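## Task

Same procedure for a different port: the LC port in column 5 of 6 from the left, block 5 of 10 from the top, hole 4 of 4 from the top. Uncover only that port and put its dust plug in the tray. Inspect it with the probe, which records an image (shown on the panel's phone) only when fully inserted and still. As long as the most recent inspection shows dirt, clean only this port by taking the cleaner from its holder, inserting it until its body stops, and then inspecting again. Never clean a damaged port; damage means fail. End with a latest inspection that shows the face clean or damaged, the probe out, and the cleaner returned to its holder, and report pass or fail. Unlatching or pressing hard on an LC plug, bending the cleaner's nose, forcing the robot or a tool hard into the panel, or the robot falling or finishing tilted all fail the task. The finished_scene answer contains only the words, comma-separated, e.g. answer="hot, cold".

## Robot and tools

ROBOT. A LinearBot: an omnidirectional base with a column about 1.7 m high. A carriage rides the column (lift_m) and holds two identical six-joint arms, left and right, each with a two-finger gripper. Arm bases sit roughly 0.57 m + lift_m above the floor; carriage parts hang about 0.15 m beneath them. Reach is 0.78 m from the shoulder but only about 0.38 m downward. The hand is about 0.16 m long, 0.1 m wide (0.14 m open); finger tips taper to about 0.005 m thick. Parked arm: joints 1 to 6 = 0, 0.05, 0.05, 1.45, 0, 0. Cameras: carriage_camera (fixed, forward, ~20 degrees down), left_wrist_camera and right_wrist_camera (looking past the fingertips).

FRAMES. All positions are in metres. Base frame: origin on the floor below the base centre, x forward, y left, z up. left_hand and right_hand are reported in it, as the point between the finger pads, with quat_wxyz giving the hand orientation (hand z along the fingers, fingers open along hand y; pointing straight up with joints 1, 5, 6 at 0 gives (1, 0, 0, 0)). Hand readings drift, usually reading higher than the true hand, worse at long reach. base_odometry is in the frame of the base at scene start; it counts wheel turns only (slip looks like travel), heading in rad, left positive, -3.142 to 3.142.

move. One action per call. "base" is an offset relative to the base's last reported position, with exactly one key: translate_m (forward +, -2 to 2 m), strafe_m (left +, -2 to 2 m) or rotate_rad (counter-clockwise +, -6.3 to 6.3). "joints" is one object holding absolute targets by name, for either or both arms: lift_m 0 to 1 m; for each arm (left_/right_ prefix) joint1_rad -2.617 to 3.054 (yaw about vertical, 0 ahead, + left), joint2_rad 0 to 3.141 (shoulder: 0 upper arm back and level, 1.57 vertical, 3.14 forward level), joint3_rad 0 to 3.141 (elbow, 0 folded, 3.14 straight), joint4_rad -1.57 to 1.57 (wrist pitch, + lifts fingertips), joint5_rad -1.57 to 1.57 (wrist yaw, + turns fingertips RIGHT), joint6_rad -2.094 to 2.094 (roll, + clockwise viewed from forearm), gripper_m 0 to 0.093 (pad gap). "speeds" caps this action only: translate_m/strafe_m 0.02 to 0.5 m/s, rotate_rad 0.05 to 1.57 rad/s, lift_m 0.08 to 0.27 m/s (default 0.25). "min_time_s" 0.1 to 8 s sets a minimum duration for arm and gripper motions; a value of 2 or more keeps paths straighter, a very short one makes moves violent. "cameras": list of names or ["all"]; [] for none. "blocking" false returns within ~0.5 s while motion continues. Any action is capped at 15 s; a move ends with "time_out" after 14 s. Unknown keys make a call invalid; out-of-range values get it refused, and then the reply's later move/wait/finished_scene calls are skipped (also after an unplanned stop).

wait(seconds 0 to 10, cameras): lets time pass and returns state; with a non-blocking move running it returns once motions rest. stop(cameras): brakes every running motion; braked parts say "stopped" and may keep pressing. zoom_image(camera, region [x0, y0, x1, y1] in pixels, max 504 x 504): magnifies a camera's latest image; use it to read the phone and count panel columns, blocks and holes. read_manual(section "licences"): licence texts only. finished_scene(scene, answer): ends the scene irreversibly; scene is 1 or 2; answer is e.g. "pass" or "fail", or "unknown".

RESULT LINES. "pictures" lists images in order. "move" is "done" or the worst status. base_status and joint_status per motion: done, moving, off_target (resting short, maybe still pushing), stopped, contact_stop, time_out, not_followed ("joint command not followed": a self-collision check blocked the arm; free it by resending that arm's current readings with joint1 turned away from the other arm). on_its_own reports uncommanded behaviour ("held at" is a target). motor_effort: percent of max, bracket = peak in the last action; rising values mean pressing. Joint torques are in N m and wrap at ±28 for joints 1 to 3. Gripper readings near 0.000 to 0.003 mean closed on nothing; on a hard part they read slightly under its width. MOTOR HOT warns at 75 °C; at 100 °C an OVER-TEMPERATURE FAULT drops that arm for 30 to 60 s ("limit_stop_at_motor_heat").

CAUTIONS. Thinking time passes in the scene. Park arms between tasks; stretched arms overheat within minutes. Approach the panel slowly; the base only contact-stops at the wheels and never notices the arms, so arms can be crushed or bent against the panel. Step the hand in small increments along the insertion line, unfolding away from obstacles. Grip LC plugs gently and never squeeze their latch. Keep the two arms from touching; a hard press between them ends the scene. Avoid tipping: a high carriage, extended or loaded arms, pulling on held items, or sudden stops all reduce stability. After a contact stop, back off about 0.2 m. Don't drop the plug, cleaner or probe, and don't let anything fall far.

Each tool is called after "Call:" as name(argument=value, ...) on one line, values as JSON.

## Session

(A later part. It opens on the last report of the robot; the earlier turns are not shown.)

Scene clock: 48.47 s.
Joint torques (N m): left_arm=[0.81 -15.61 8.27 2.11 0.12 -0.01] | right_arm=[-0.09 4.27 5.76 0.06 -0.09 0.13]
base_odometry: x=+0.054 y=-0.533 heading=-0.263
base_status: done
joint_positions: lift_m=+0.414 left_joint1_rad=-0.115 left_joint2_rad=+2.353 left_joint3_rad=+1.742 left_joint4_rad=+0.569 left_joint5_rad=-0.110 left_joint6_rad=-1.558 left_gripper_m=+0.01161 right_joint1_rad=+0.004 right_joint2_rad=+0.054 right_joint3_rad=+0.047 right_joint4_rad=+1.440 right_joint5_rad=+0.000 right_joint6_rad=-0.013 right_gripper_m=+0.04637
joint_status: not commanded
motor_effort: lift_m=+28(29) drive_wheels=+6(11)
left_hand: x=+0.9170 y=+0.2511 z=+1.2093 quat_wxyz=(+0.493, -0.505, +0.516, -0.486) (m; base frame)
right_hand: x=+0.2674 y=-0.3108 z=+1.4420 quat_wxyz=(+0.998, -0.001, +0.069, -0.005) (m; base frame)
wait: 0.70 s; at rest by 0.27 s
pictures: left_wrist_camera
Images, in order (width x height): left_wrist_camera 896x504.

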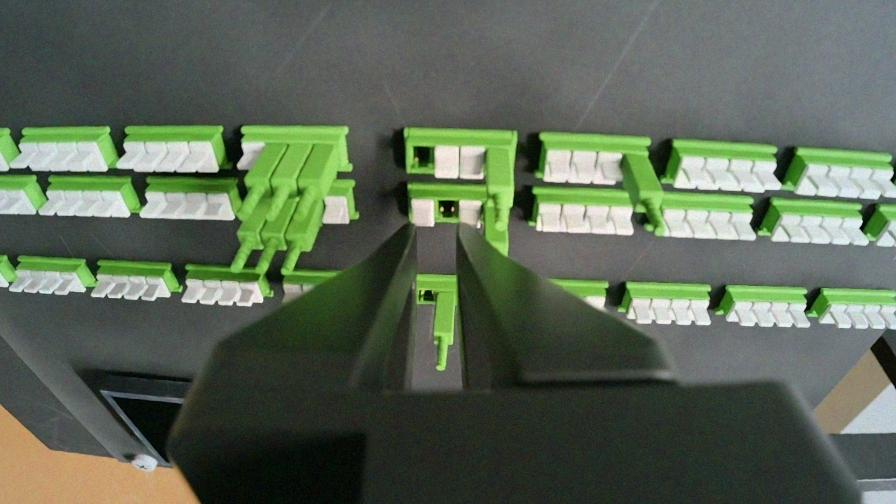

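Call:
move(base={"translate_m": -0.03}, speeds={"translate_m": 0.1})

Call:
move(joints={"lift_m": 0.404})

Call:
wait(seconds=0.5, cameras=["left_wrist_camera"])

Call:
zoom_image(camera="left_wrist_camera", region=[370, 110, 530, 260])

Scene clock: 50.13 s.
Joint torques (N m): left_arm=[0.28 -15.65 7.86 1.91 0.12 -0.01] | right_arm=[-0.1 4.33 6.12 0.05 -0.09 0.14]
move: done
base_odometry: x=+0.025 y=-0.525 heading=-0.263
base_status: done
joint_positions: lift_m=+0.414 left_joint1_rad=-0.108 left_joint2_rad=+2.353 left_joint3_rad=+1.747 left_joint4_rad=+0.589 left_joint5_rad=-0.110 left_joint6_rad=-1.558 left_gripper_m=+0.01161 right_joint1_rad=+0.004 right_joint2_rad=+0.054 right_joint3_rad=+0.047 right_joint4_rad=+1.441 right_joint5_rad=+0.000 right_joint6_rad=-0.013 right_gripper_m=+0.04637
joint_status: not commanded
motor_effort: lift_m=+28(28) drive_wheels=+1(10)
left_hand: x=+0.9180 y=+0.2555 z=+1.2171 quat_wxyz=(+0.500, -0.501, +0.507, -0.492) (m; base frame)
right_hand: x=+0.2672 y=-0.3108 z=+1.4421 quat_wxyz=(+0.998, -0.001, +0.069, -0.005) (m; base frame)
pictures: none

Scene clock: 50.73 s.
Joint torques (N m): left_arm=[0.28 -15.57 7.31 1.87 0.12 -0.01] | right_arm=[-0.12 4.45 5.86 0.07 -0.08 0.14]
move: done
base_odometry: x=+0.025 y=-0.525 heading=-0.263
base_status: not commanded
joint_positions: lift_m=+0.404 left_joint1_rad=-0.108 left_joint2_rad=+2.353 left_joint3_rad=+1.755 left_joint4_rad=+0.594 left_joint5_rad=-0.110 left_joint6_rad=-1.558 left_gripper_m=+0.01161 right_joint1_rad=+0.004 right_joint2_rad=+0.054 right_joint3_rad=+0.046 right_joint4_rad=+1.441 right_joint5_rad=+0.000 right_joint6_rad=-0.013 right_gripper_m=+0.04637
joint_status: all done
motor_effort: lift_m=+26(27) drive_wheels=+1(2)
left_hand: x=+0.9187 y=+0.2554 z=+1.2119 quat_wxyz=(+0.503, -0.498, +0.504, -0.495) (m; base frame)
right_hand: x=+0.2676 y=-0.3108 z=+1.4320 quat_wxyz=(+0.998, -0.001, +0.069, -0.005) (m; base frame)
pictures: none

Scene clock: 51.23 s.
Joint torques (N m): left_arm=[0.27 -15.65 7.32 1.88 0.12 -0.01] | right_arm=[-0.05 4.3 5.93 0.04 -0.08 0.14]
base_odometry: x=+0.025 y=-0.525 heading=-0.263
base_status: not commanded
joint_positions: lift_m=+0.404 left_joint1_rad=-0.108 left_joint2_rad=+2.353 left_joint3_rad=+1.755 left_joint4_rad=+0.594 left_joint5_rad=-0.110 left_joint6_rad=-1.558 left_gripper_m=+0.01161 right_joint1_rad=+0.004 right_joint2_rad=+0.054 right_joint3_rad=+0.046 right_joint4_rad=+1.440 right_joint5_rad=+0.000 right_joint6_rad=-0.013 right_gripper_m=+0.04637
joint_status: all done
motor_effort: lift_m=+26(27) drive_wheels=+1(2)
left_hand: x=+0.9187 y=+0.2554 z=+1.2119 quat_wxyz=(+0.503, -0.498, +0.504, -0.495) (m; base frame)
right_hand: x=+0.2678 y=-0.3108 z=+1.4319 quat_wxyz=(+0.998, -0.001, +0.070, -0.005) (m; base frame)
wait: 0.50 s; at rest by 0.27 s
pictures: left_wrist_camera
Images, in order (width x height): left_wrist_camera 896x504.

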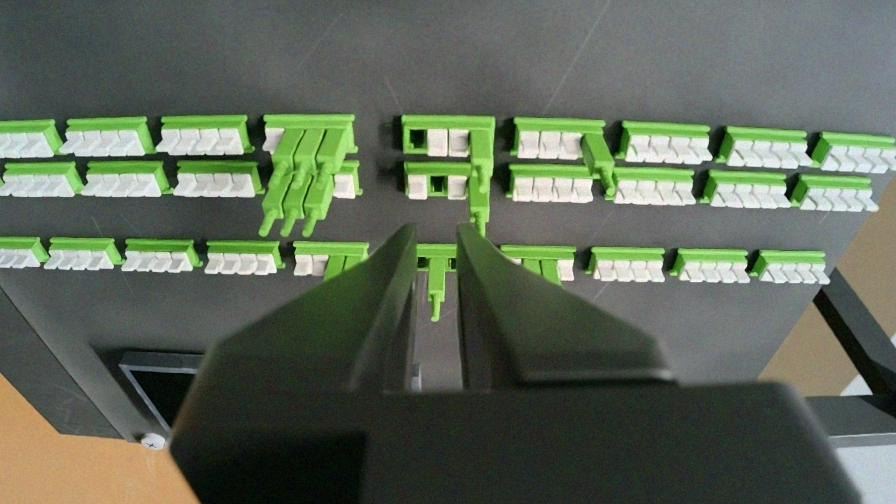

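Scaled by 3.150 from the camera's 896x504 image, which has a finer 1280x720 frame.

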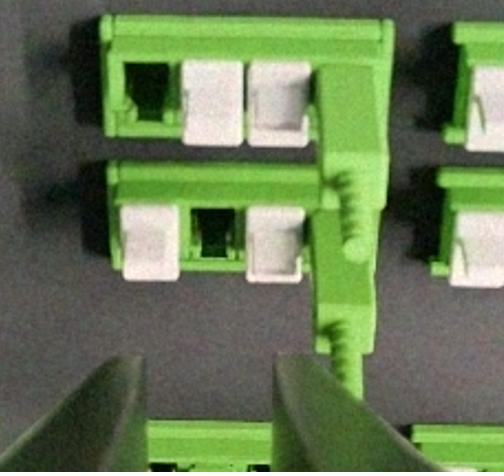

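Call:
move(joints={"left_joint1_rad": -0.121, "left_joint5_rad": -0.115, "lift_m": 0.398})

Call:
move(base={"translate_m": 0.012}, speeds={"translate_m": 0.04})

Call:
wait(seconds=0.7, cameras=["left_wrist_camera"])

Call:
zoom_image(camera="left_wrist_camera", region=[370, 140, 530, 260])

Scene clock: 54.73 s.
Joint torques (N m): left_arm=[-0.85 -15.62 7.17 1.85 0.1 -0.01] | right_arm=[-0.06 4.3 5.86 0.1 -0.07 0.14]
move: done
base_odometry: x=+0.025 y=-0.525 heading=-0.263
base_status: not commanded
joint_positions: lift_m=+0.398 left_joint1_rad=-0.114 left_joint2_rad=+2.353 left_joint3_rad=+1.757 left_joint4_rad=+0.595 left_joint5_rad=-0.110 left_joint6_rad=-1.558 left_gripper_m=+0.01161 right_joint1_rad=+0.004 right_joint2_rad=+0.054 right_joint3_rad=+0.046 right_joint4_rad=+1.439 right_joint5_rad=+0.000 right_joint6_rad=-0.013 right_gripper_m=+0.04637
joint_status: all done
motor_effort: lift_m=+25(28) drive_wheels=-1(2)
left_hand: x=+0.9186 y=+0.2517 z=+1.2071 quat_wxyz=(+0.502, -0.496, +0.504, -0.497) (m; base frame)
right_hand: x=+0.2680 y=-0.3108 z=+1.4260 quat_wxyz=(+0.998, -0.001, +0.070, -0.005) (m; base frame)
pictures: none

Scene clock: 55.60 s.
Joint torques (N m): left_arm=[-0.84 -15.62 7.17 1.85 0.1 -0.01] | right_arm=[-0.08 4.33 5.78 0.07 0 0.11]
move: done
base_odometry: x=+0.036 y=-0.528 heading=-0.263
base_status: done
joint_positions: lift_m=+0.398 left_joint1_rad=-0.114 left_joint2_rad=+2.353 left_joint3_rad=+1.757 left_joint4_rad=+0.596 left_joint5_rad=-0.110 left_joint6_rad=-1.558 left_gripper_m=+0.01161 right_joint1_rad=+0.004 right_joint2_rad=+0.054 right_joint3_rad=+0.046 right_joint4_rad=+1.440 right_joint5_rad=+0.000 right_joint6_rad=-0.013 right_gripper_m=+0.04637
joint_status: not commanded
motor_effort: lift_m=+25(26) drive_wheels=+1(8)
left_hand: x=+0.9186 y=+0.2517 z=+1.2074 quat_wxyz=(+0.502, -0.496, +0.504, -0.498) (m; base frame)
right_hand: x=+0.2679 y=-0.3108 z=+1.4260 quat_wxyz=(+0.998, -0.001, +0.070, -0.005) (m; base frame)
pictures: none

Scene clock: 56.30 s.
Joint torques (N m): left_arm=[-0.85 -15.65 7.16 1.85 0.1 -0.01] | right_arm=[-0.05 4.38 5.78 0.1 -0.09 0.15]
base_odometry: x=+0.036 y=-0.528 heading=-0.263
base_status: done
joint_positions: lift_m=+0.398 left_joint1_rad=-0.114 left_joint2_rad=+2.353 left_joint3_rad=+1.757 left_joint4_rad=+0.596 left_joint5_rad=-0.110 left_joint6_rad=-1.558 left_gripper_m=+0.01161 right_joint1_rad=+0.004 right_joint2_rad=+0.054 right_joint3_rad=+0.046 right_joint4_rad=+1.440 right_joint5_rad=+0.000 right_joint6_rad=-0.013 right_gripper_m=+0.04637
joint_status: not commanded
motor_effort: lift_m=+25(26) drive_wheels=-1(8)
left_hand: x=+0.9186 y=+0.2517 z=+1.2074 quat_wxyz=(+0.502, -0.496, +0.504, -0.498) (m; base frame)
right_hand: x=+0.2679 y=-0.3108 z=+1.4260 quat_wxyz=(+0.998, -0.001, +0.070, -0.005) (m; base frame)
wait: 0.70 s; at rest by 0.27 s
pictures: left_wrist_camera
Images, in order (width x height): left_wrist_camera 896x504.

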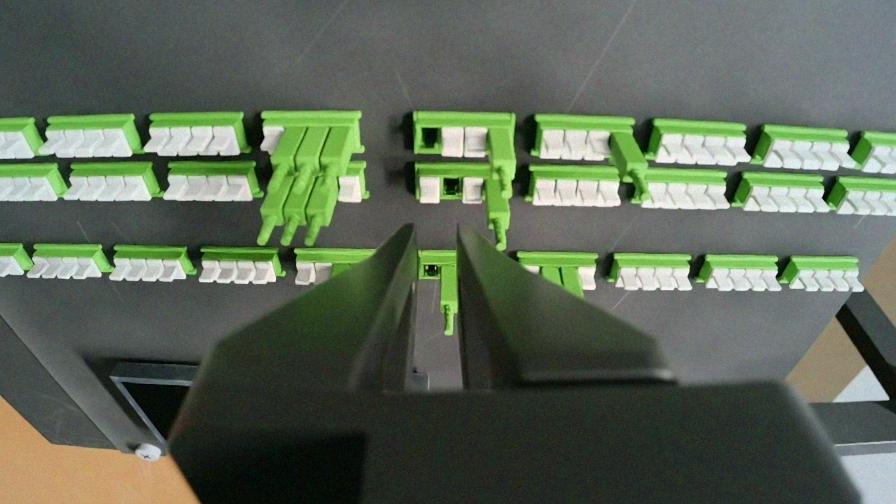

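Scaled by 3.150 from the camera's 896x504 image, which has a finer 1280x720 frame.

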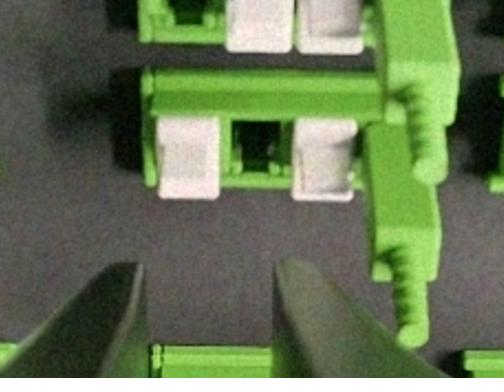

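Call:
move(joints={"lift_m": 0.396})

Call:
move(base={"translate_m": 0.012}, speeds={"translate_m": 0.04})

Call:
wait(seconds=0.7, cameras=["left_wrist_camera"])

Call:
zoom_image(camera="left_wrist_camera", region=[370, 140, 530, 260])

Scene clock: 57.27 s.
Joint torques (N m): left_arm=[-0.9 -15.65 7.17 1.86 0.1 -0.01] | right_arm=[-0.06 4.4 5.85 0.11 -0.09 0.14]
move: done
base_odometry: x=+0.036 y=-0.528 heading=-0.263
base_status: not commanded
joint_positions: lift_m=+0.396 left_joint1_rad=-0.114 left_joint2_rad=+2.353 left_joint3_rad=+1.757 left_joint4_rad=+0.595 left_joint5_rad=-0.110 left_joint6_rad=-1.558 left_gripper_m=+0.01161 right_joint1_rad=+0.004 right_joint2_rad=+0.054 right_joint3_rad=+0.046 right_joint4_rad=+1.440 right_joint5_rad=+0.000 right_joint6_rad=-0.013 right_gripper_m=+0.04637
joint_status: all done
motor_effort: lift_m=+24(25) drive_wheels=+1(1)
left_hand: x=+0.9186 y=+0.2517 z=+1.2054 quat_wxyz=(+0.502, -0.496, +0.504, -0.498) (m; base frame)
right_hand: x=+0.2679 y=-0.3108 z=+1.4241 quat_wxyz=(+0.998, -0.001, +0.070, -0.005) (m; base frame)
pictures: none

Scene clock: 58.13 s.
Joint torques (N m): left_arm=[-0.84 -15.65 7.15 1.86 0.1 -0.01] | right_arm=[-0.08 4.33 5.76 0.11 -0.12 0.13]
move: done
base_odometry: x=+0.048 y=-0.531 heading=-0.263
base_status: done
joint_positions: lift_m=+0.396 left_joint1_rad=-0.114 left_joint2_rad=+2.353 left_joint3_rad=+1.757 left_joint4_rad=+0.597 left_joint5_rad=-0.110 left_joint6_rad=-1.558 left_gripper_m=+0.01161 right_joint1_rad=+0.004 right_joint2_rad=+0.054 right_joint3_rad=+0.046 right_joint4_rad=+1.440 right_joint5_rad=+0.000 right_joint6_rad=-0.013 right_gripper_m=+0.04637
joint_status: not commanded
motor_effort: lift_m=+24(25) drive_wheels=+2(9)
left_hand: x=+0.9186 y=+0.2517 z=+1.2057 quat_wxyz=(+0.502, -0.496, +0.504, -0.498) (m; base frame)
right_hand: x=+0.2678 y=-0.3108 z=+1.4241 quat_wxyz=(+0.998, -0.001, +0.070, -0.005) (m; base frame)
pictures: none

Scene clock: 58.83 s.
Joint torques (N m): left_arm=[-0.85 -15.65 7.17 1.84 0.1 -0.01] | right_arm=[-0.03 4.34 5.86 0.07 -0.09 0.14]
base_odometry: x=+0.048 y=-0.531 heading=-0.263
base_status: done
joint_positions: lift_m=+0.396 left_joint1_rad=-0.114 left_joint2_rad=+2.353 left_joint3_rad=+1.757 left_joint4_rad=+0.597 left_joint5_rad=-0.110 left_joint6_rad=-1.558 left_gripper_m=+0.01161 right_joint1_rad=+0.004 right_joint2_rad=+0.054 right_joint3_rad=+0.046 right_joint4_rad=+1.440 right_joint5_rad=+0.000 right_joint6_rad=-0.013 right_gripper_m=+0.04637
joint_status: not commanded
motor_effort: lift_m=+24(25) drive_wheels=+2(9)
left_hand: x=+0.9186 y=+0.2517 z=+1.2057 quat_wxyz=(+0.502, -0.496, +0.504, -0.498) (m; base frame)
right_hand: x=+0.2679 y=-0.3108 z=+1.4241 quat_wxyz=(+0.998, -0.001, +0.070, -0.005) (m; base frame)
wait: 0.70 s; at rest by 0.27 s
pictures: left_wrist_camera
Images, in order (width x height): left_wrist_camera 896x504.

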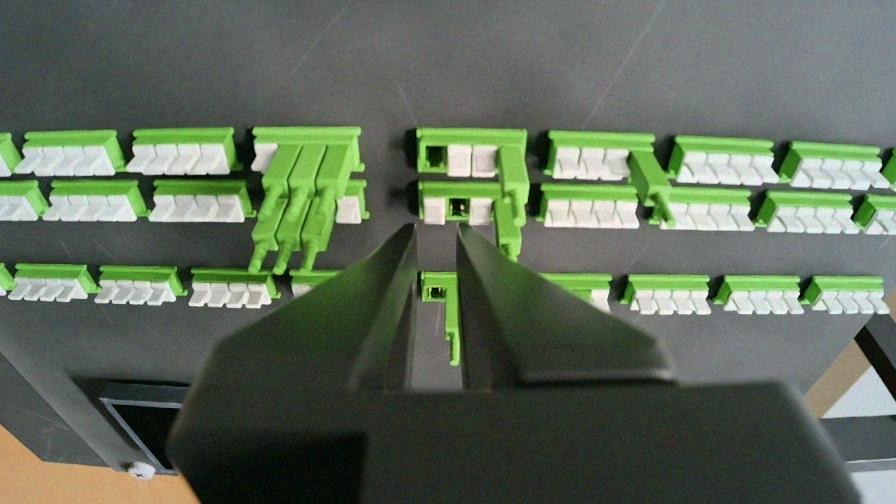

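Scaled by 3.150 from the camera's 896x504 image, which has a finer 1280x720 frame.

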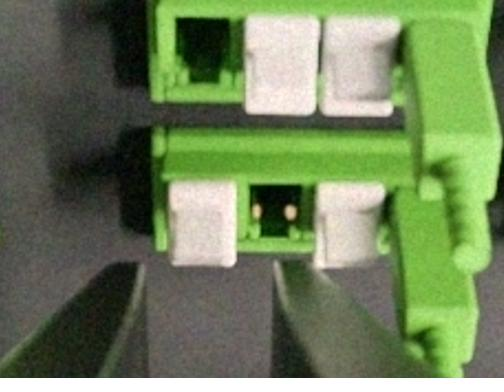

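Call:
move(joints={"lift_m": 0.395, "left_gripper_m": 0.0108})

Call:
move(base={"translate_m": 0.007}, speeds={"translate_m": 0.03})

Call:
wait(seconds=0.7, cameras=["left_wrist_camera"])

Call:
zoom_image(camera="left_wrist_camera", region=[370, 150, 530, 270])

Scene clock: 60.20 s.
Joint torques (N m): left_arm=[-0.85 -15.64 7.16 1.83 0.1 -0.01] | right_arm=[-0.08 4.31 5.91 0.08 -0.09 0.15]
move: done
base_odometry: x=+0.048 y=-0.531 heading=-0.263
base_status: not commanded
joint_positions: lift_m=+0.395 left_joint1_rad=-0.114 left_joint2_rad=+2.353 left_joint3_rad=+1.757 left_joint4_rad=+0.597 left_joint5_rad=-0.110 left_joint6_rad=-1.558 left_gripper_m=+0.01093 right_joint1_rad=+0.004 right_joint2_rad=+0.054 right_joint3_rad=+0.045 right_joint4_rad=+1.440 right_joint5_rad=+0.000 right_joint6_rad=-0.013 right_gripper_m=+0.04637
joint_status: all done
motor_effort: lift_m=+24(25) drive_wheels=+2(2)
left_hand: x=+0.9186 y=+0.2517 z=+1.2049 quat_wxyz=(+0.502, -0.496, +0.504, -0.498) (m; base frame)
right_hand: x=+0.2681 y=-0.3108 z=+1.4228 quat_wxyz=(+0.998, -0.001, +0.070, -0.005) (m; base frame)
pictures: none

Scene clock: 60.83 s.
Joint torques (N m): left_arm=[-0.9 -15.64 7.21 1.83 0.1 -0.01] | right_arm=[-0.1 4.34 5.87 0.11 -0.12 0.14]
move: done
base_odometry: x=+0.054 y=-0.533 heading=-0.263
base_status: done
joint_positions: lift_m=+0.395 left_joint1_rad=-0.114 left_joint2_rad=+2.353 left_joint3_rad=+1.757 left_joint4_rad=+0.597 left_joint5_rad=-0.110 left_joint6_rad=-1.558 left_gripper_m=+0.01093 right_joint1_rad=+0.004 right_joint2_rad=+0.054 right_joint3_rad=+0.045 right_joint4_rad=+1.439 right_joint5_rad=+0.000 right_joint6_rad=-0.013 right_gripper_m=+0.04637
joint_status: not commanded
motor_effort: lift_m=+24(24) drive_wheels=-2(8)
left_hand: x=+0.9186 y=+0.2517 z=+1.2048 quat_wxyz=(+0.502, -0.496, +0.504, -0.498) (m; base frame)
right_hand: x=+0.2683 y=-0.3108 z=+1.4228 quat_wxyz=(+0.997, -0.001, +0.071, -0.005) (m; base frame)
pictures: none

Scene clock: 61.53 s.
Joint torques (N m): left_arm=[-0.84 -15.65 7.16 1.84 0.1 -0.01] | right_arm=[-0.08 4.31 5.91 0.11 -0.1 0.13]
base_odometry: x=+0.054 y=-0.533 heading=-0.263
base_status: done
joint_positions: lift_m=+0.395 left_joint1_rad=-0.114 left_joint2_rad=+2.353 left_joint3_rad=+1.757 left_joint4_rad=+0.597 left_joint5_rad=-0.110 left_joint6_rad=-1.558 left_gripper_m=+0.01093 right_joint1_rad=+0.004 right_joint2_rad=+0.054 right_joint3_rad=+0.045 right_joint4_rad=+1.439 right_joint5_rad=+0.000 right_joint6_rad=-0.013 right_gripper_m=+0.04637
joint_status: not commanded
motor_effort: lift_m=+24(24) drive_wheels=-2(8)
left_hand: x=+0.9186 y=+0.2517 z=+1.2048 quat_wxyz=(+0.502, -0.496, +0.504, -0.498) (m; base frame)
right_hand: x=+0.2683 y=-0.3108 z=+1.4228 quat_wxyz=(+0.997, -0.001, +0.071, -0.005) (m; base frame)
wait: 0.70 s; at rest by 0.27 s
pictures: left_wrist_camera
Images, in order (width x height): left_wrist_camera 896x504.

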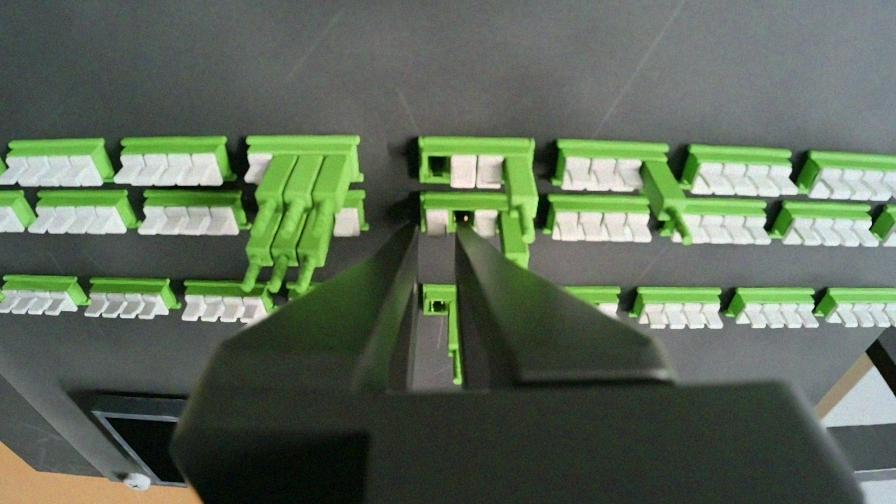

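Scaled by 3.150 from the camera's 896x504 image, which has a finer 1280x720 frame.

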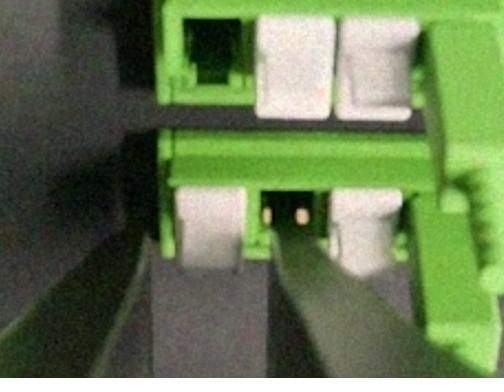

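Call:
move(base={"translate_m": 0.004}, speeds={"translate_m": 0.03})

Call:
wait(seconds=0.6, cameras=["left_wrist_camera"])

Call:
zoom_image(camera="left_wrist_camera", region=[370, 150, 530, 270])

Scene clock: 62.60 s.
Joint torques (N m): left_arm=[-0.81 -15.66 7.15 1.84 0.1 -0.01] | right_arm=[-0.09 4.42 5.97 0.1 -0.08 0.13]
move: done
base_odometry: x=+0.058 y=-0.534 heading=-0.263
base_status: done
joint_positions: lift_m=+0.395 left_joint1_rad=-0.114 left_joint2_rad=+2.353 left_joint3_rad=+1.757 left_joint4_rad=+0.597 left_joint5_rad=-0.110 left_joint6_rad=-1.558 left_gripper_m=+0.01093 right_joint1_rad=+0.004 right_joint2_rad=+0.054 right_joint3_rad=+0.045 right_joint4_rad=+1.438 right_joint5_rad=+0.000 right_joint6_rad=-0.013 right_gripper_m=+0.04637
joint_status: not commanded
motor_effort: lift_m=+24(24) drive_wheels=-1(9)
left_hand: x=+0.9185 y=+0.2515 z=+1.2047 quat_wxyz=(+0.502, -0.496, +0.504, -0.498) (m; base frame)
right_hand: x=+0.2685 y=-0.3108 z=+1.4227 quat_wxyz=(+0.997, -0.001, +0.071, -0.005) (m; base frame)
pictures: none

Scene clock: 63.20 s.
Joint torques (N m): left_arm=[-0.81 -15.65 7.16 1.84 0.1 -0.01] | right_arm=[-0.06 4.34 5.91 0.07 -0.09 0.13]
base_odometry: x=+0.058 y=-0.534 heading=-0.263
base_status: done
joint_positions: lift_m=+0.395 left_joint1_rad=-0.114 left_joint2_rad=+2.353 left_joint3_rad=+1.757 left_joint4_rad=+0.597 left_joint5_rad=-0.110 left_joint6_rad=-1.558 left_gripper_m=+0.01093 right_joint1_rad=+0.004 right_joint2_rad=+0.054 right_joint3_rad=+0.045 right_joint4_rad=+1.439 right_joint5_rad=+0.000 right_joint6_rad=-0.013 right_gripper_m=+0.04637
joint_status: not commanded
motor_effort: lift_m=+24(24) drive_wheels=+2(9)
left_hand: x=+0.9185 y=+0.2515 z=+1.2047 quat_wxyz=(+0.502, -0.496, +0.504, -0.498) (m; base frame)
right_hand: x=+0.2684 y=-0.3108 z=+1.4227 quat_wxyz=(+0.997, -0.001, +0.071, -0.005) (m; base frame)
wait: 0.60 s; at rest by 0.27 s
pictures: left_wrist_camera
Images, in order (width x height): left_wrist_camera 896x504.

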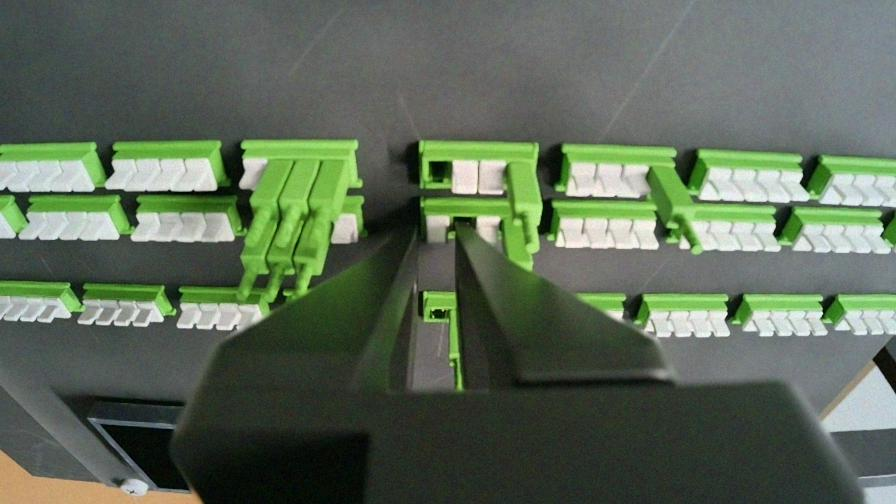

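Scaled by 3.150 from the camera's 896x504 image, which has a finer 1280x720 frame.

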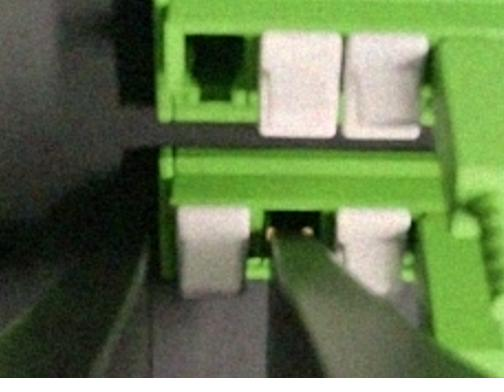

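Call:
move(base={"translate_m": 0.003}, speeds={"translate_m": 0.03})

Call:
wait(seconds=0.6, cameras=["left_wrist_camera"])

Call:
zoom_image(camera="left_wrist_camera", region=[370, 150, 530, 270])

Scene clock: 64.13 s.
Joint torques (N m): left_arm=[-0.62 -15.68 7.17 1.87 0.17 -0.01] | right_arm=[-0.08 4.33 5.76 0.08 -0.1 0.14]
move: done
base_odometry: x=+0.061 y=-0.535 heading=-0.264
base_status: done
joint_positions: lift_m=+0.395 left_joint1_rad=-0.117 left_joint2_rad=+2.353 left_joint3_rad=+1.757 left_joint4_rad=+0.594 left_joint5_rad=-0.117 left_joint6_rad=-1.558 left_gripper_m=+0.01092 right_joint1_rad=+0.004 right_joint2_rad=+0.054 right_joint3_rad=+0.045 right_joint4_rad=+1.438 right_joint5_rad=+0.000 right_joint6_rad=-0.013 right_gripper_m=+0.04637
joint_status: not commanded
motor_effort: lift_m=+24(24) drive_wheels=+3(9)
left_hand: x=+0.9184 y=+0.2509 z=+1.2040 quat_wxyz=(+0.503, -0.498, +0.504, -0.496) (m; base frame)
right_hand: x=+0.2687 y=-0.3108 z=+1.4227 quat_wxyz=(+0.997, -0.001, +0.071, -0.005) (m; base frame)
pictures: none

Scene clock: 64.73 s.
Joint torques (N m): left_arm=[-0.62 -15.64 7.17 1.87 0.16 -0.01] | right_arm=[-0.1 4.34 5.94 0.11 -0.11 0.14]
base_odometry: x=+0.061 y=-0.535 heading=-0.264
base_status: done
joint_positions: lift_m=+0.395 left_joint1_rad=-0.117 left_joint2_rad=+2.353 left_joint3_rad=+1.757 left_joint4_rad=+0.594 left_joint5_rad=-0.117 left_joint6_rad=-1.558 left_gripper_m=+0.01092 right_joint1_rad=+0.004 right_joint2_rad=+0.054 right_joint3_rad=+0.045 right_joint4_rad=+1.438 right_joint5_rad=+0.000 right_joint6_rad=-0.013 right_gripper_m=+0.04637
joint_status: not commanded
motor_effort: lift_m=+24(24) drive_wheels=+3(9)
left_hand: x=+0.9184 y=+0.2509 z=+1.2040 quat_wxyz=(+0.503, -0.498, +0.504, -0.496) (m; base frame)
right_hand: x=+0.2687 y=-0.3108 z=+1.4227 quat_wxyz=(+0.997, -0.001, +0.071, -0.005) (m; base frame)
wait: 0.60 s; at rest by 0.27 s
pictures: left_wrist_camera
Images, in order (width x height): left_wrist_camera 896x504.

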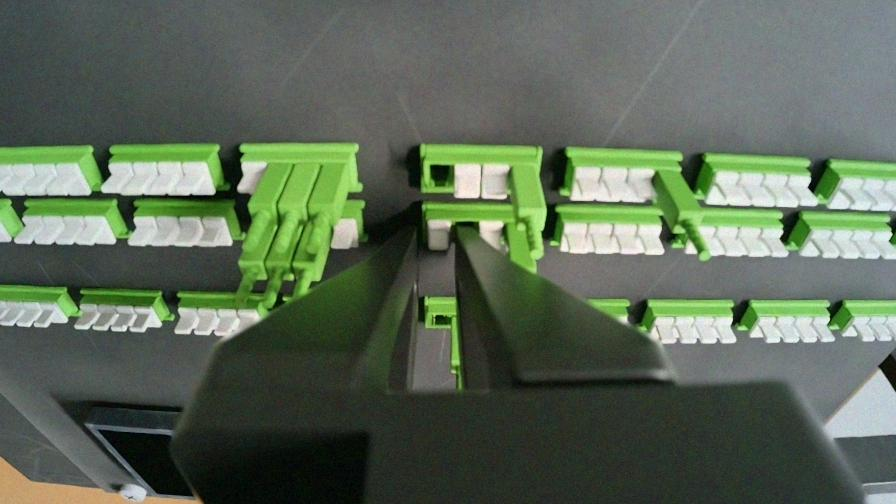

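Scaled by 3.150 from the camera's 896x504 image, which has a finer 1280x720 frame.

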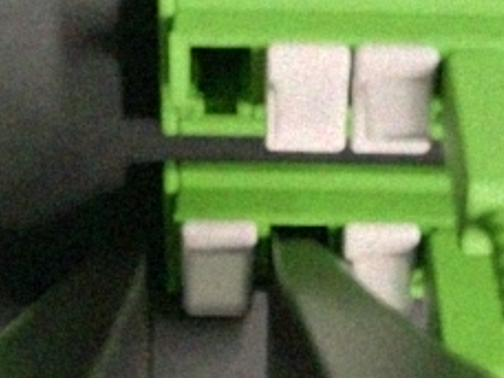

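Call:
move(joints={"left_gripper_m": 0.0065}, min_time_s=0.8)

Call:
wait(seconds=0.4, cameras=["left_wrist_camera"])

Call:
zoom_image(camera="left_wrist_camera", region=[370, 150, 530, 270])

Scene clock: 66.20 s.
Joint torques (N m): left_arm=[-0.61 -15.64 7.16 1.85 0.17 -0.01] | right_arm=[-0.06 4.27 5.97 0.12 -0.09 0.14]
move: done
base_odometry: x=+0.061 y=-0.535 heading=-0.264
base_status: not commanded
joint_positions: lift_m=+0.395 left_joint1_rad=-0.117 left_joint2_rad=+2.353 left_joint3_rad=+1.757 left_joint4_rad=+0.596 left_joint5_rad=-0.117 left_joint6_rad=-1.558 left_gripper_m=+0.00658 right_joint1_rad=+0.004 right_joint2_rad=+0.054 right_joint3_rad=+0.045 right_joint4_rad=+1.438 right_joint5_rad=+0.000 right_joint6_rad=-0.013 right_gripper_m=+0.04637
joint_status: all done
motor_effort: lift_m=+24(24) drive_wheels=+3(3)
left_hand: x=+0.9184 y=+0.2509 z=+1.2046 quat_wxyz=(+0.503, -0.497, +0.503, -0.497) (m; base frame)
right_hand: x=+0.2687 y=-0.3108 z=+1.4227 quat_wxyz=(+0.997, -0.001, +0.071, -0.005) (m; base frame)
pictures: none

Scene clock: 66.60 s.
Joint torques (N m): left_arm=[-0.61 -15.65 7.16 1.85 0.16 -0.01] | right_arm=[-0.14 4.29 5.97 0.11 -0.1 0.11]
base_odometry: x=+0.061 y=-0.535 heading=-0.264
base_status: not commanded
joint_positions: lift_m=+0.395 left_joint1_rad=-0.117 left_joint2_rad=+2.353 left_joint3_rad=+1.757 left_joint4_rad=+0.596 left_joint5_rad=-0.117 left_joint6_rad=-1.558 left_gripper_m=+0.00658 right_joint1_rad=+0.004 right_joint2_rad=+0.054 right_joint3_rad=+0.045 right_joint4_rad=+1.438 right_joint5_rad=+0.000 right_joint6_rad=-0.013 right_gripper_m=+0.04637
joint_status: all done
motor_effort: lift_m=+24(24) drive_wheels=+3(3)
left_hand: x=+0.9184 y=+0.2509 z=+1.2046 quat_wxyz=(+0.503, -0.497, +0.503, -0.497) (m; base frame)
right_hand: x=+0.2687 y=-0.3108 z=+1.4227 quat_wxyz=(+0.997, -0.001, +0.071, -0.005) (m; base frame)
wait: 0.40 s; at rest by 0.27 s
pictures: left_wrist_camera
Images, in order (width x height): left_wrist_camera 896x504.

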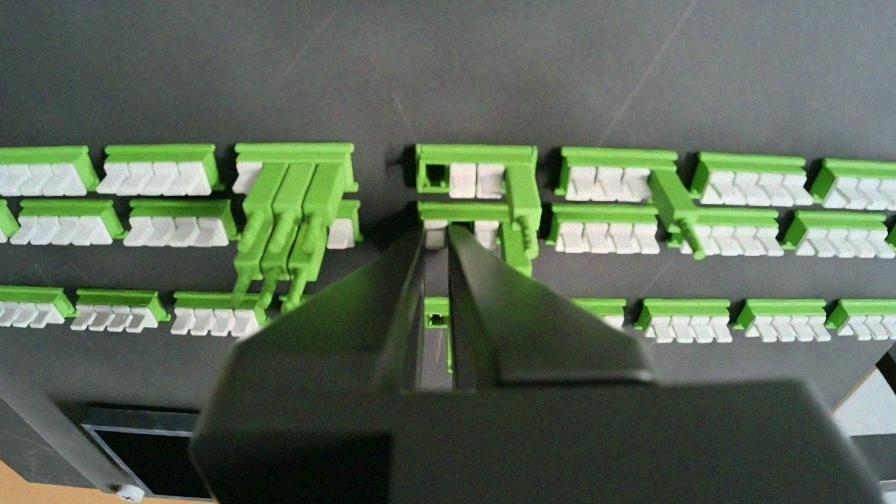

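Scaled by 3.150 from the camera's 896x504 image, which has a finer 1280x720 frame.

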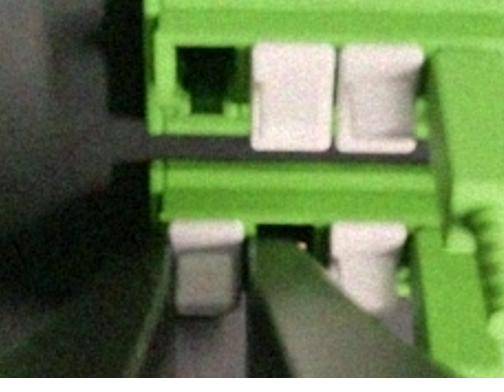

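Call:
move(joints={"left_gripper_m": 0.002}, min_time_s=1)

Call:
wait(seconds=0.4, cameras=["left_wrist_camera"])

Call:
zoom_image(camera="left_wrist_camera", region=[370, 150, 530, 270])

Scene clock: 68.30 s.
Joint torques (N m): left_arm=[-0.61 -15.64 7.16 1.85 0.17 -0.01] | right_arm=[-0.08 4.36 5.93 0.11 -0.09 0.14]
move: done
base_odometry: x=+0.061 y=-0.535 heading=-0.264
base_status: not commanded
joint_positions: lift_m=+0.395 left_joint1_rad=-0.117 left_joint2_rad=+2.353 left_joint3_rad=+1.757 left_joint4_rad=+0.596 left_joint5_rad=-0.117 left_joint6_rad=-1.558 left_gripper_m=+0.00554 right_joint1_rad=+0.004 right_joint2_rad=+0.054 right_joint3_rad=+0.045 right_joint4_rad=+1.438 right_joint5_rad=+0.000 right_joint6_rad=-0.013 right_gripper_m=+0.04637
joint_status: all done
motor_effort: lift_m=+24(24) drive_wheels=+3(3)
left_hand: x=+0.9184 y=+0.2509 z=+1.2046 quat_wxyz=(+0.503, -0.497, +0.503, -0.497) (m; base frame)
right_hand: x=+0.2687 y=-0.3108 z=+1.4227 quat_wxyz=(+0.997, -0.001, +0.071, -0.005) (m; base frame)
pictures: none

Scene clock: 68.70 s.
Joint torques (N m): left_arm=[-0.62 -15.64 7.16 1.85 0.17 -0.01] | right_arm=[-0.06 4.26 5.97 0.12 -0.08 0.14]
base_odometry: x=+0.061 y=-0.535 heading=-0.264
base_status: not commanded
joint_positions: lift_m=+0.395 left_joint1_rad=-0.117 left_joint2_rad=+2.353 left_joint3_rad=+1.757 left_joint4_rad=+0.596 left_joint5_rad=-0.117 left_joint6_rad=-1.558 left_gripper_m=+0.00554 right_joint1_rad=+0.004 right_joint2_rad=+0.054 right_joint3_rad=+0.045 right_joint4_rad=+1.438 right_joint5_rad=+0.000 right_joint6_rad=-0.013 right_gripper_m=+0.04637
joint_status: all done
motor_effort: lift_m=+24(24) drive_wheels=+3(3)
left_hand: x=+0.9184 y=+0.2509 z=+1.2046 quat_wxyz=(+0.503, -0.497, +0.503, -0.497) (m; base frame)
right_hand: x=+0.2687 y=-0.3108 z=+1.4227 quat_wxyz=(+0.997, -0.001, +0.071, -0.005) (m; base frame)
wait: 0.40 s; at rest by 0.27 s
pictures: left_wrist_camera
Images, in order (width x height): left_wrist_camera 896x504.

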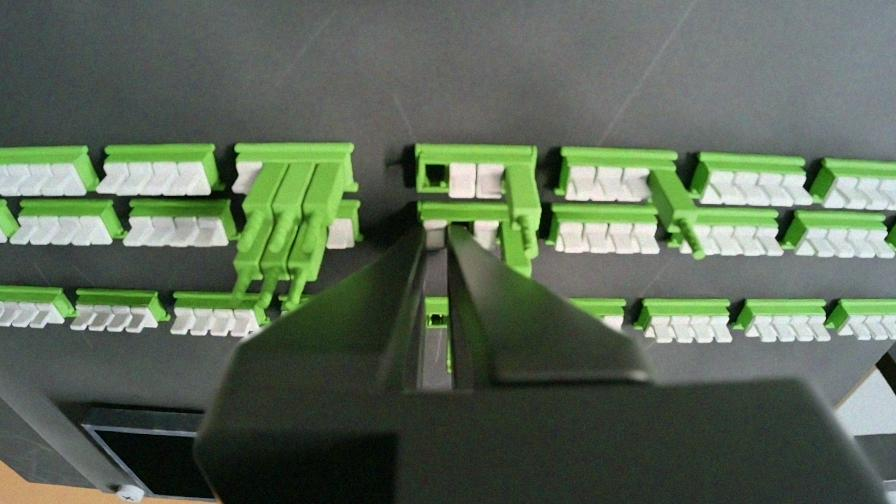

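Scaled by 3.150 from the camera's 896x504 image, which has a finer 1280x720 frame.

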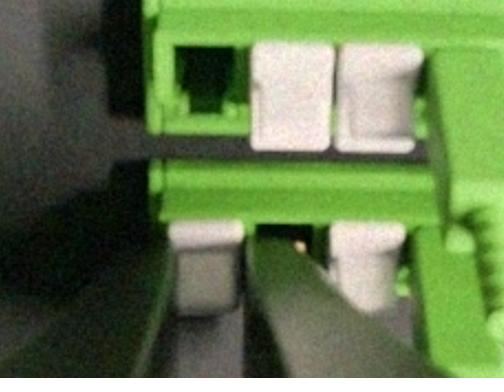

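Call:
move(base={"translate_m": -0.03}, speeds={"translate_m": 0.03})

Call:
wait(seconds=0.4, cameras=["left_wrist_camera"])

Call:
zoom_image(camera="left_wrist_camera", region=[370, 120, 530, 270])

Scene clock: 70.47 s.
Joint torques (N m): left_arm=[-0.61 -15.65 6.69 1.89 0.11 -0.01] | right_arm=[-0.1 4.34 5.96 0.09 -0.07 0.13]
move: done
base_odometry: x=+0.032 y=-0.527 heading=-0.263
base_status: done
joint_positions: lift_m=+0.395 left_joint1_rad=-0.117 left_joint2_rad=+2.353 left_joint3_rad=+1.763 left_joint4_rad=+0.592 left_joint5_rad=-0.110 left_joint6_rad=-1.558 left_gripper_m=+0.00374 right_joint1_rad=+0.004 right_joint2_rad=+0.054 right_joint3_rad=+0.045 right_joint4_rad=+1.440 right_joint5_rad=+0.000 right_joint6_rad=-0.013 right_gripper_m=+0.04637
joint_status: not commanded
motor_effort: lift_m=+24(24) drive_wheels=+3(9)
left_hand: x=+0.9189 y=+0.2496 z=+1.2065 quat_wxyz=(+0.502, -0.495, +0.504, -0.499) (m; base frame)
right_hand: x=+0.2682 y=-0.3108 z=+1.4228 quat_wxyz=(+0.998, -0.001, +0.070, -0.005) (m; base frame)
pictures: none

Scene clock: 70.87 s.
Joint torques (N m): left_arm=[-0.61 -15.66 6.69 1.89 0.1 -0.01] | right_arm=[-0.1 4.36 6.04 0.09 -0.08 0.13]
base_odometry: x=+0.032 y=-0.527 heading=-0.263
base_status: done
joint_positions: lift_m=+0.395 left_joint1_rad=-0.117 left_joint2_rad=+2.353 left_joint3_rad=+1.763 left_joint4_rad=+0.592 left_joint5_rad=-0.110 left_joint6_rad=-1.558 left_gripper_m=+0.00374 right_joint1_rad=+0.004 right_joint2_rad=+0.054 right_joint3_rad=+0.045 right_joint4_rad=+1.440 right_joint5_rad=+0.000 right_joint6_rad=-0.013 right_gripper_m=+0.04637
joint_status: not commanded
motor_effort: lift_m=+24(24) drive_wheels=+3(9)
left_hand: x=+0.9189 y=+0.2496 z=+1.2065 quat_wxyz=(+0.502, -0.495, +0.504, -0.499) (m; base frame)
right_hand: x=+0.2682 y=-0.3108 z=+1.4228 quat_wxyz=(+0.998, -0.001, +0.070, -0.005) (m; base frame)
wait: 0.40 s; at rest by 0.27 s
pictures: left_wrist_camera
Images, in order (width x height): left_wrist_camera 896x504.

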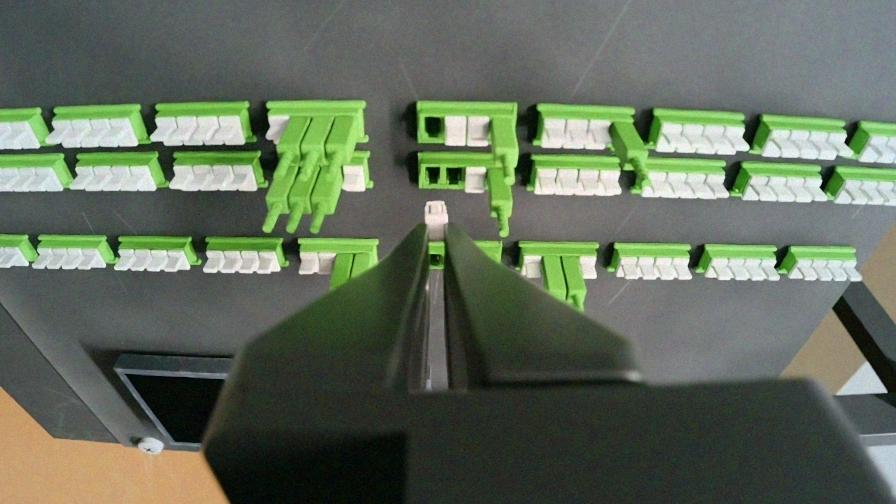

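Scaled by 3.150 from the camera's 896x504 image, which has a finer 1280x720 frame.

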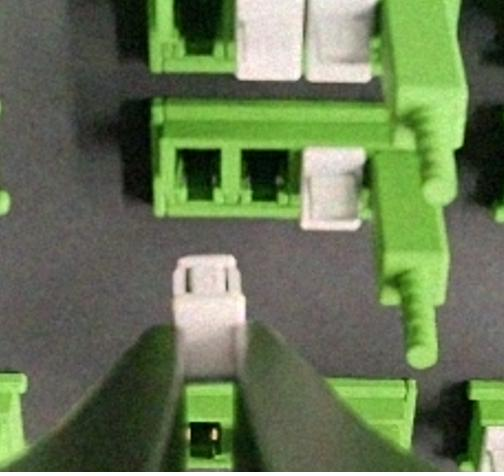

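Call:
move(base={"translate_m": -0.17}, speeds={"translate_m": 0.15})

Call:
move(base={"strafe_m": 0.25}, joints={"left_joint1_rad": 0, "left_joint2_rad": 2.23, "left_joint3_rad": 2.0, "left_joint4_rad": -0.356, "left_joint5_rad": 0, "lift_m": 0.27}, speeds={"strafe_m": 0.15}, min_time_s=2)

Call:
wait(seconds=0.4, cameras=["left_wrist_camera", "carriage_camera"])

Scene clock: 75.73 s.
Joint torques (N m): left_arm=[-0.61 -15.66 6.68 1.88 0.1 -0.01] | right_arm=[-0.16 4.36 5.65 0.03 -0.09 0.13]
move: done
base_odometry: x=-0.132 y=-0.483 heading=-0.263
base_status: done
joint_positions: lift_m=+0.395 left_joint1_rad=-0.117 left_joint2_rad=+2.353 left_joint3_rad=+1.763 left_joint4_rad=+0.593 left_joint5_rad=-0.110 left_joint6_rad=-1.558 left_gripper_m=+0.00374 right_joint1_rad=+0.004 right_joint2_rad=+0.054 right_joint3_rad=+0.045 right_joint4_rad=+1.441 right_joint5_rad=+0.000 right_joint6_rad=-0.013 right_gripper_m=+0.04637
joint_status: not commanded
motor_effort: lift_m=+24(24) drive_wheels=-1(10)
left_hand: x=+0.9189 y=+0.2496 z=+1.2068 quat_wxyz=(+0.502, -0.495, +0.504, -0.499) (m; base frame)
right_hand: x=+0.2679 y=-0.3108 z=+1.4228 quat_wxyz=(+0.998, -0.001, +0.070, -0.005) (m; base frame)
pictures: none

Scene clock: 78.30 s.
Joint torques (N m): left_arm=[-0.13 -18.25 7.94 1.48 0.25 -0.03] | right_arm=[-0.09 4.37 5.94 0.07 -0.13 0.12]
move: done
base_odometry: x=-0.067 y=-0.242 heading=-0.263
base_status: done
joint_positions: lift_m=+0.270 left_joint1_rad=-0.002 left_joint2_rad=+2.277 left_joint3_rad=+1.976 left_joint4_rad=-0.340 left_joint5_rad=-0.016 left_joint6_rad=-1.558 left_gripper_m=+0.00374 right_joint1_rad=+0.003 right_joint2_rad=+0.054 right_joint3_rad=+0.045 right_joint4_rad=+1.441 right_joint5_rad=+0.001 right_joint6_rad=-0.012 right_gripper_m=+0.04637
joint_status: all done
motor_effort: lift_m=+26(27) drive_wheels=-2(7)
left_hand: x=+0.8733 y=+0.3127 z=+1.0170 quat_wxyz=(+0.324, -0.630, +0.634, -0.310) (m; base frame)
right_hand: x=+0.2679 y=-0.3110 z=+1.2977 quat_wxyz=(+0.998, +0.000, +0.070, -0.005) (m; base frame)
pictures: none

Scene clock: 78.70 s.
Joint torques (N m): left_arm=[-0.1 -18.25 7.95 1.48 0.25 -0.03] | right_arm=[-0.03 4.42 5.97 0.08 -0.12 0.12]
base_odometry: x=-0.067 y=-0.242 heading=-0.263
base_status: done
joint_positions: lift_m=+0.270 left_joint1_rad=-0.002 left_joint2_rad=+2.277 left_joint3_rad=+1.976 left_joint4_rad=-0.340 left_joint5_rad=-0.016 left_joint6_rad=-1.558 left_gripper_m=+0.00374 right_joint1_rad=+0.003 right_joint2_rad=+0.054 right_joint3_rad=+0.045 right_joint4_rad=+1.441 right_joint5_rad=+0.001 right_joint6_rad=-0.012 right_gripper_m=+0.04637
joint_status: all done
motor_effort: lift_m=+26(27) drive_wheels=-2(7)
left_hand: x=+0.8732 y=+0.3127 z=+1.0170 quat_wxyz=(+0.323, -0.630, +0.634, -0.310) (m; base frame)
right_hand: x=+0.2679 y=-0.3110 z=+1.2977 quat_wxyz=(+0.998, +0.000, +0.070, -0.005) (m; base frame)
wait: 0.40 s; at rest by 0.27 s
pictures: carriage_camera, left_wrist_camera
Images, in order (width x height): carriage_camera 896x504, left_wrist_camera 896x504.

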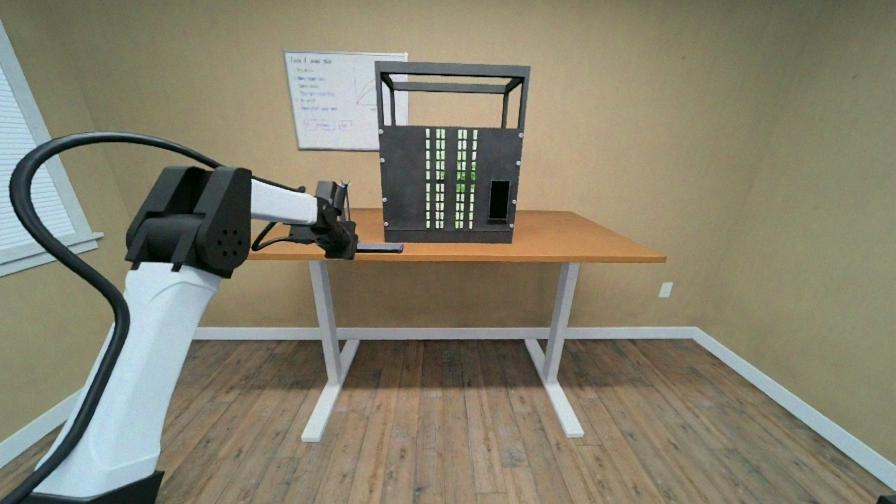

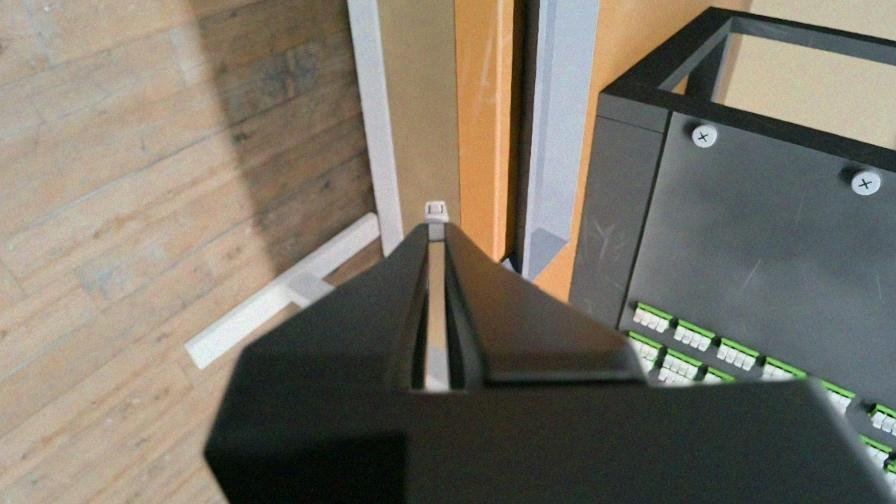

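Call:
move(base={"translate_m": 0.12}, joints={"lift_m": 0.285}, speeds={"translate_m": 0.1})

Call:
wait(seconds=0.4, cameras=["left_wrist_camera", "carriage_camera"])

Call:
zoom_image(camera="carriage_camera", region=[250, 170, 430, 300])

Scene clock: 81.83 s.
Joint torques (N m): left_arm=[-0.09 -16.65 7.39 1.61 0.24 -0.03] | right_arm=[-0.03 4.31 5.83 0.07 -0.09 0.13]
move: done
MOTOR HOT: joint 2 (shoulder) of the left arm reports 76 °C; the controller stops that arm at 100 °C. To cool a motor, set the load down, stop pushing, or move to a pose that needs little force.
base_odometry: x=+0.049 y=-0.273 heading=-0.262
base_status: done
joint_positions: lift_m=+0.285 left_joint1_rad=-0.002 left_joint2_rad=+2.259 left_joint3_rad=+1.983 left_joint4_rad=-0.353 left_joint5_rad=-0.015 left_joint6_rad=-1.558 left_gripper_m=+0.00374 right_joint1_rad=+0.003 right_joint2_rad=+0.054 right_joint3_rad=+0.045 right_joint4_rad=+1.440 right_joint5_rad=+0.001 right_joint6_rad=-0.012 right_gripper_m=+0.04637
joint_status: all done
motor_effort: lift_m=+29(36) drive_wheels=-3(8)
left_hand: x=+0.8717 y=+0.3125 z=+1.0434 quat_wxyz=(+0.327, -0.628, +0.632, -0.314) (m; base frame)
right_hand: x=+0.2680 y=-0.3110 z=+1.3124 quat_wxyz=(+0.998, +0.000, +0.070, -0.005) (m; base frame)
pictures: none

Scene clock: 82.23 s.
Joint torques (N m): left_arm=[-0.1 -16.61 7.39 1.61 0.23 -0.03] | right_arm=[-0.06 4.33 5.9 0.08 -0.1 0.12]
MOTOR HOT: still on. Joint 2 (shoulder) of the left arm reports 76 °C.
base_odometry: x=+0.049 y=-0.273 heading=-0.262
base_status: done
joint_positions: lift_m=+0.285 left_joint1_rad=-0.002 left_joint2_rad=+2.259 left_joint3_rad=+1.983 left_joint4_rad=-0.353 left_joint5_rad=-0.015 left_joint6_rad=-1.558 left_gripper_m=+0.00374 right_joint1_rad=+0.003 right_joint2_rad=+0.054 right_joint3_rad=+0.045 right_joint4_rad=+1.440 right_joint5_rad=+0.001 right_joint6_rad=-0.012 right_gripper_m=+0.04637
joint_status: all done
motor_effort: lift_m=+29(36) drive_wheels=-3(8)
left_hand: x=+0.8717 y=+0.3125 z=+1.0434 quat_wxyz=(+0.327, -0.628, +0.632, -0.314) (m; base frame)
right_hand: x=+0.2680 y=-0.3110 z=+1.3124 quat_wxyz=(+0.998, +0.000, +0.070, -0.005) (m; base frame)
wait: 0.40 s; at rest by 0.27 s
pictures: carriage_camera, left_wrist_camera
Images, in order (width x height): carriage_camera 896x504, left_wrist_camera 896x504.

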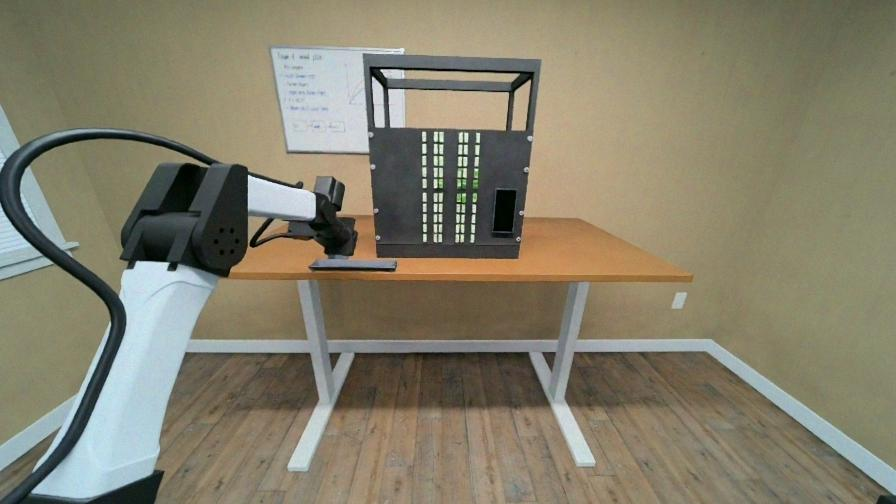

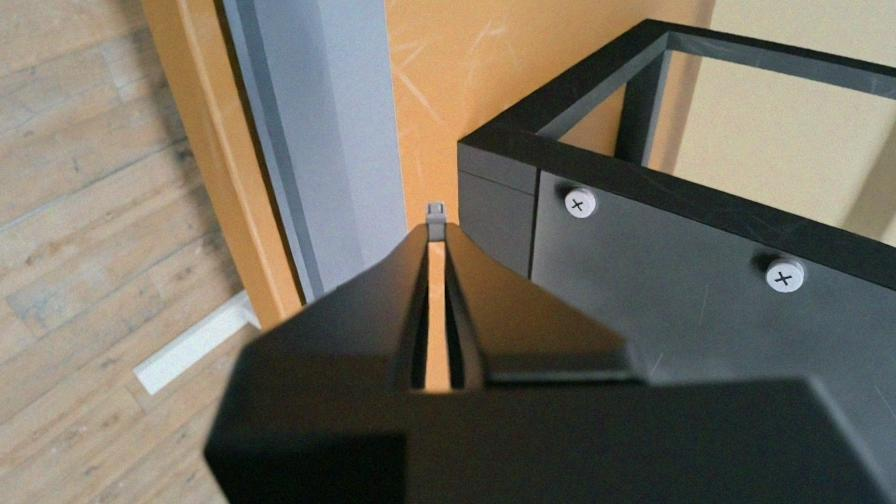

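Scaled by 2.800 from the camera's 896x504 image, which has a finer 1280x720 frame.

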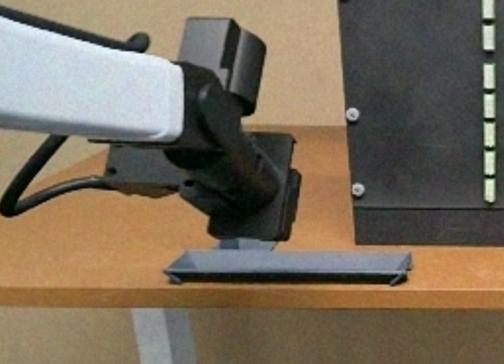

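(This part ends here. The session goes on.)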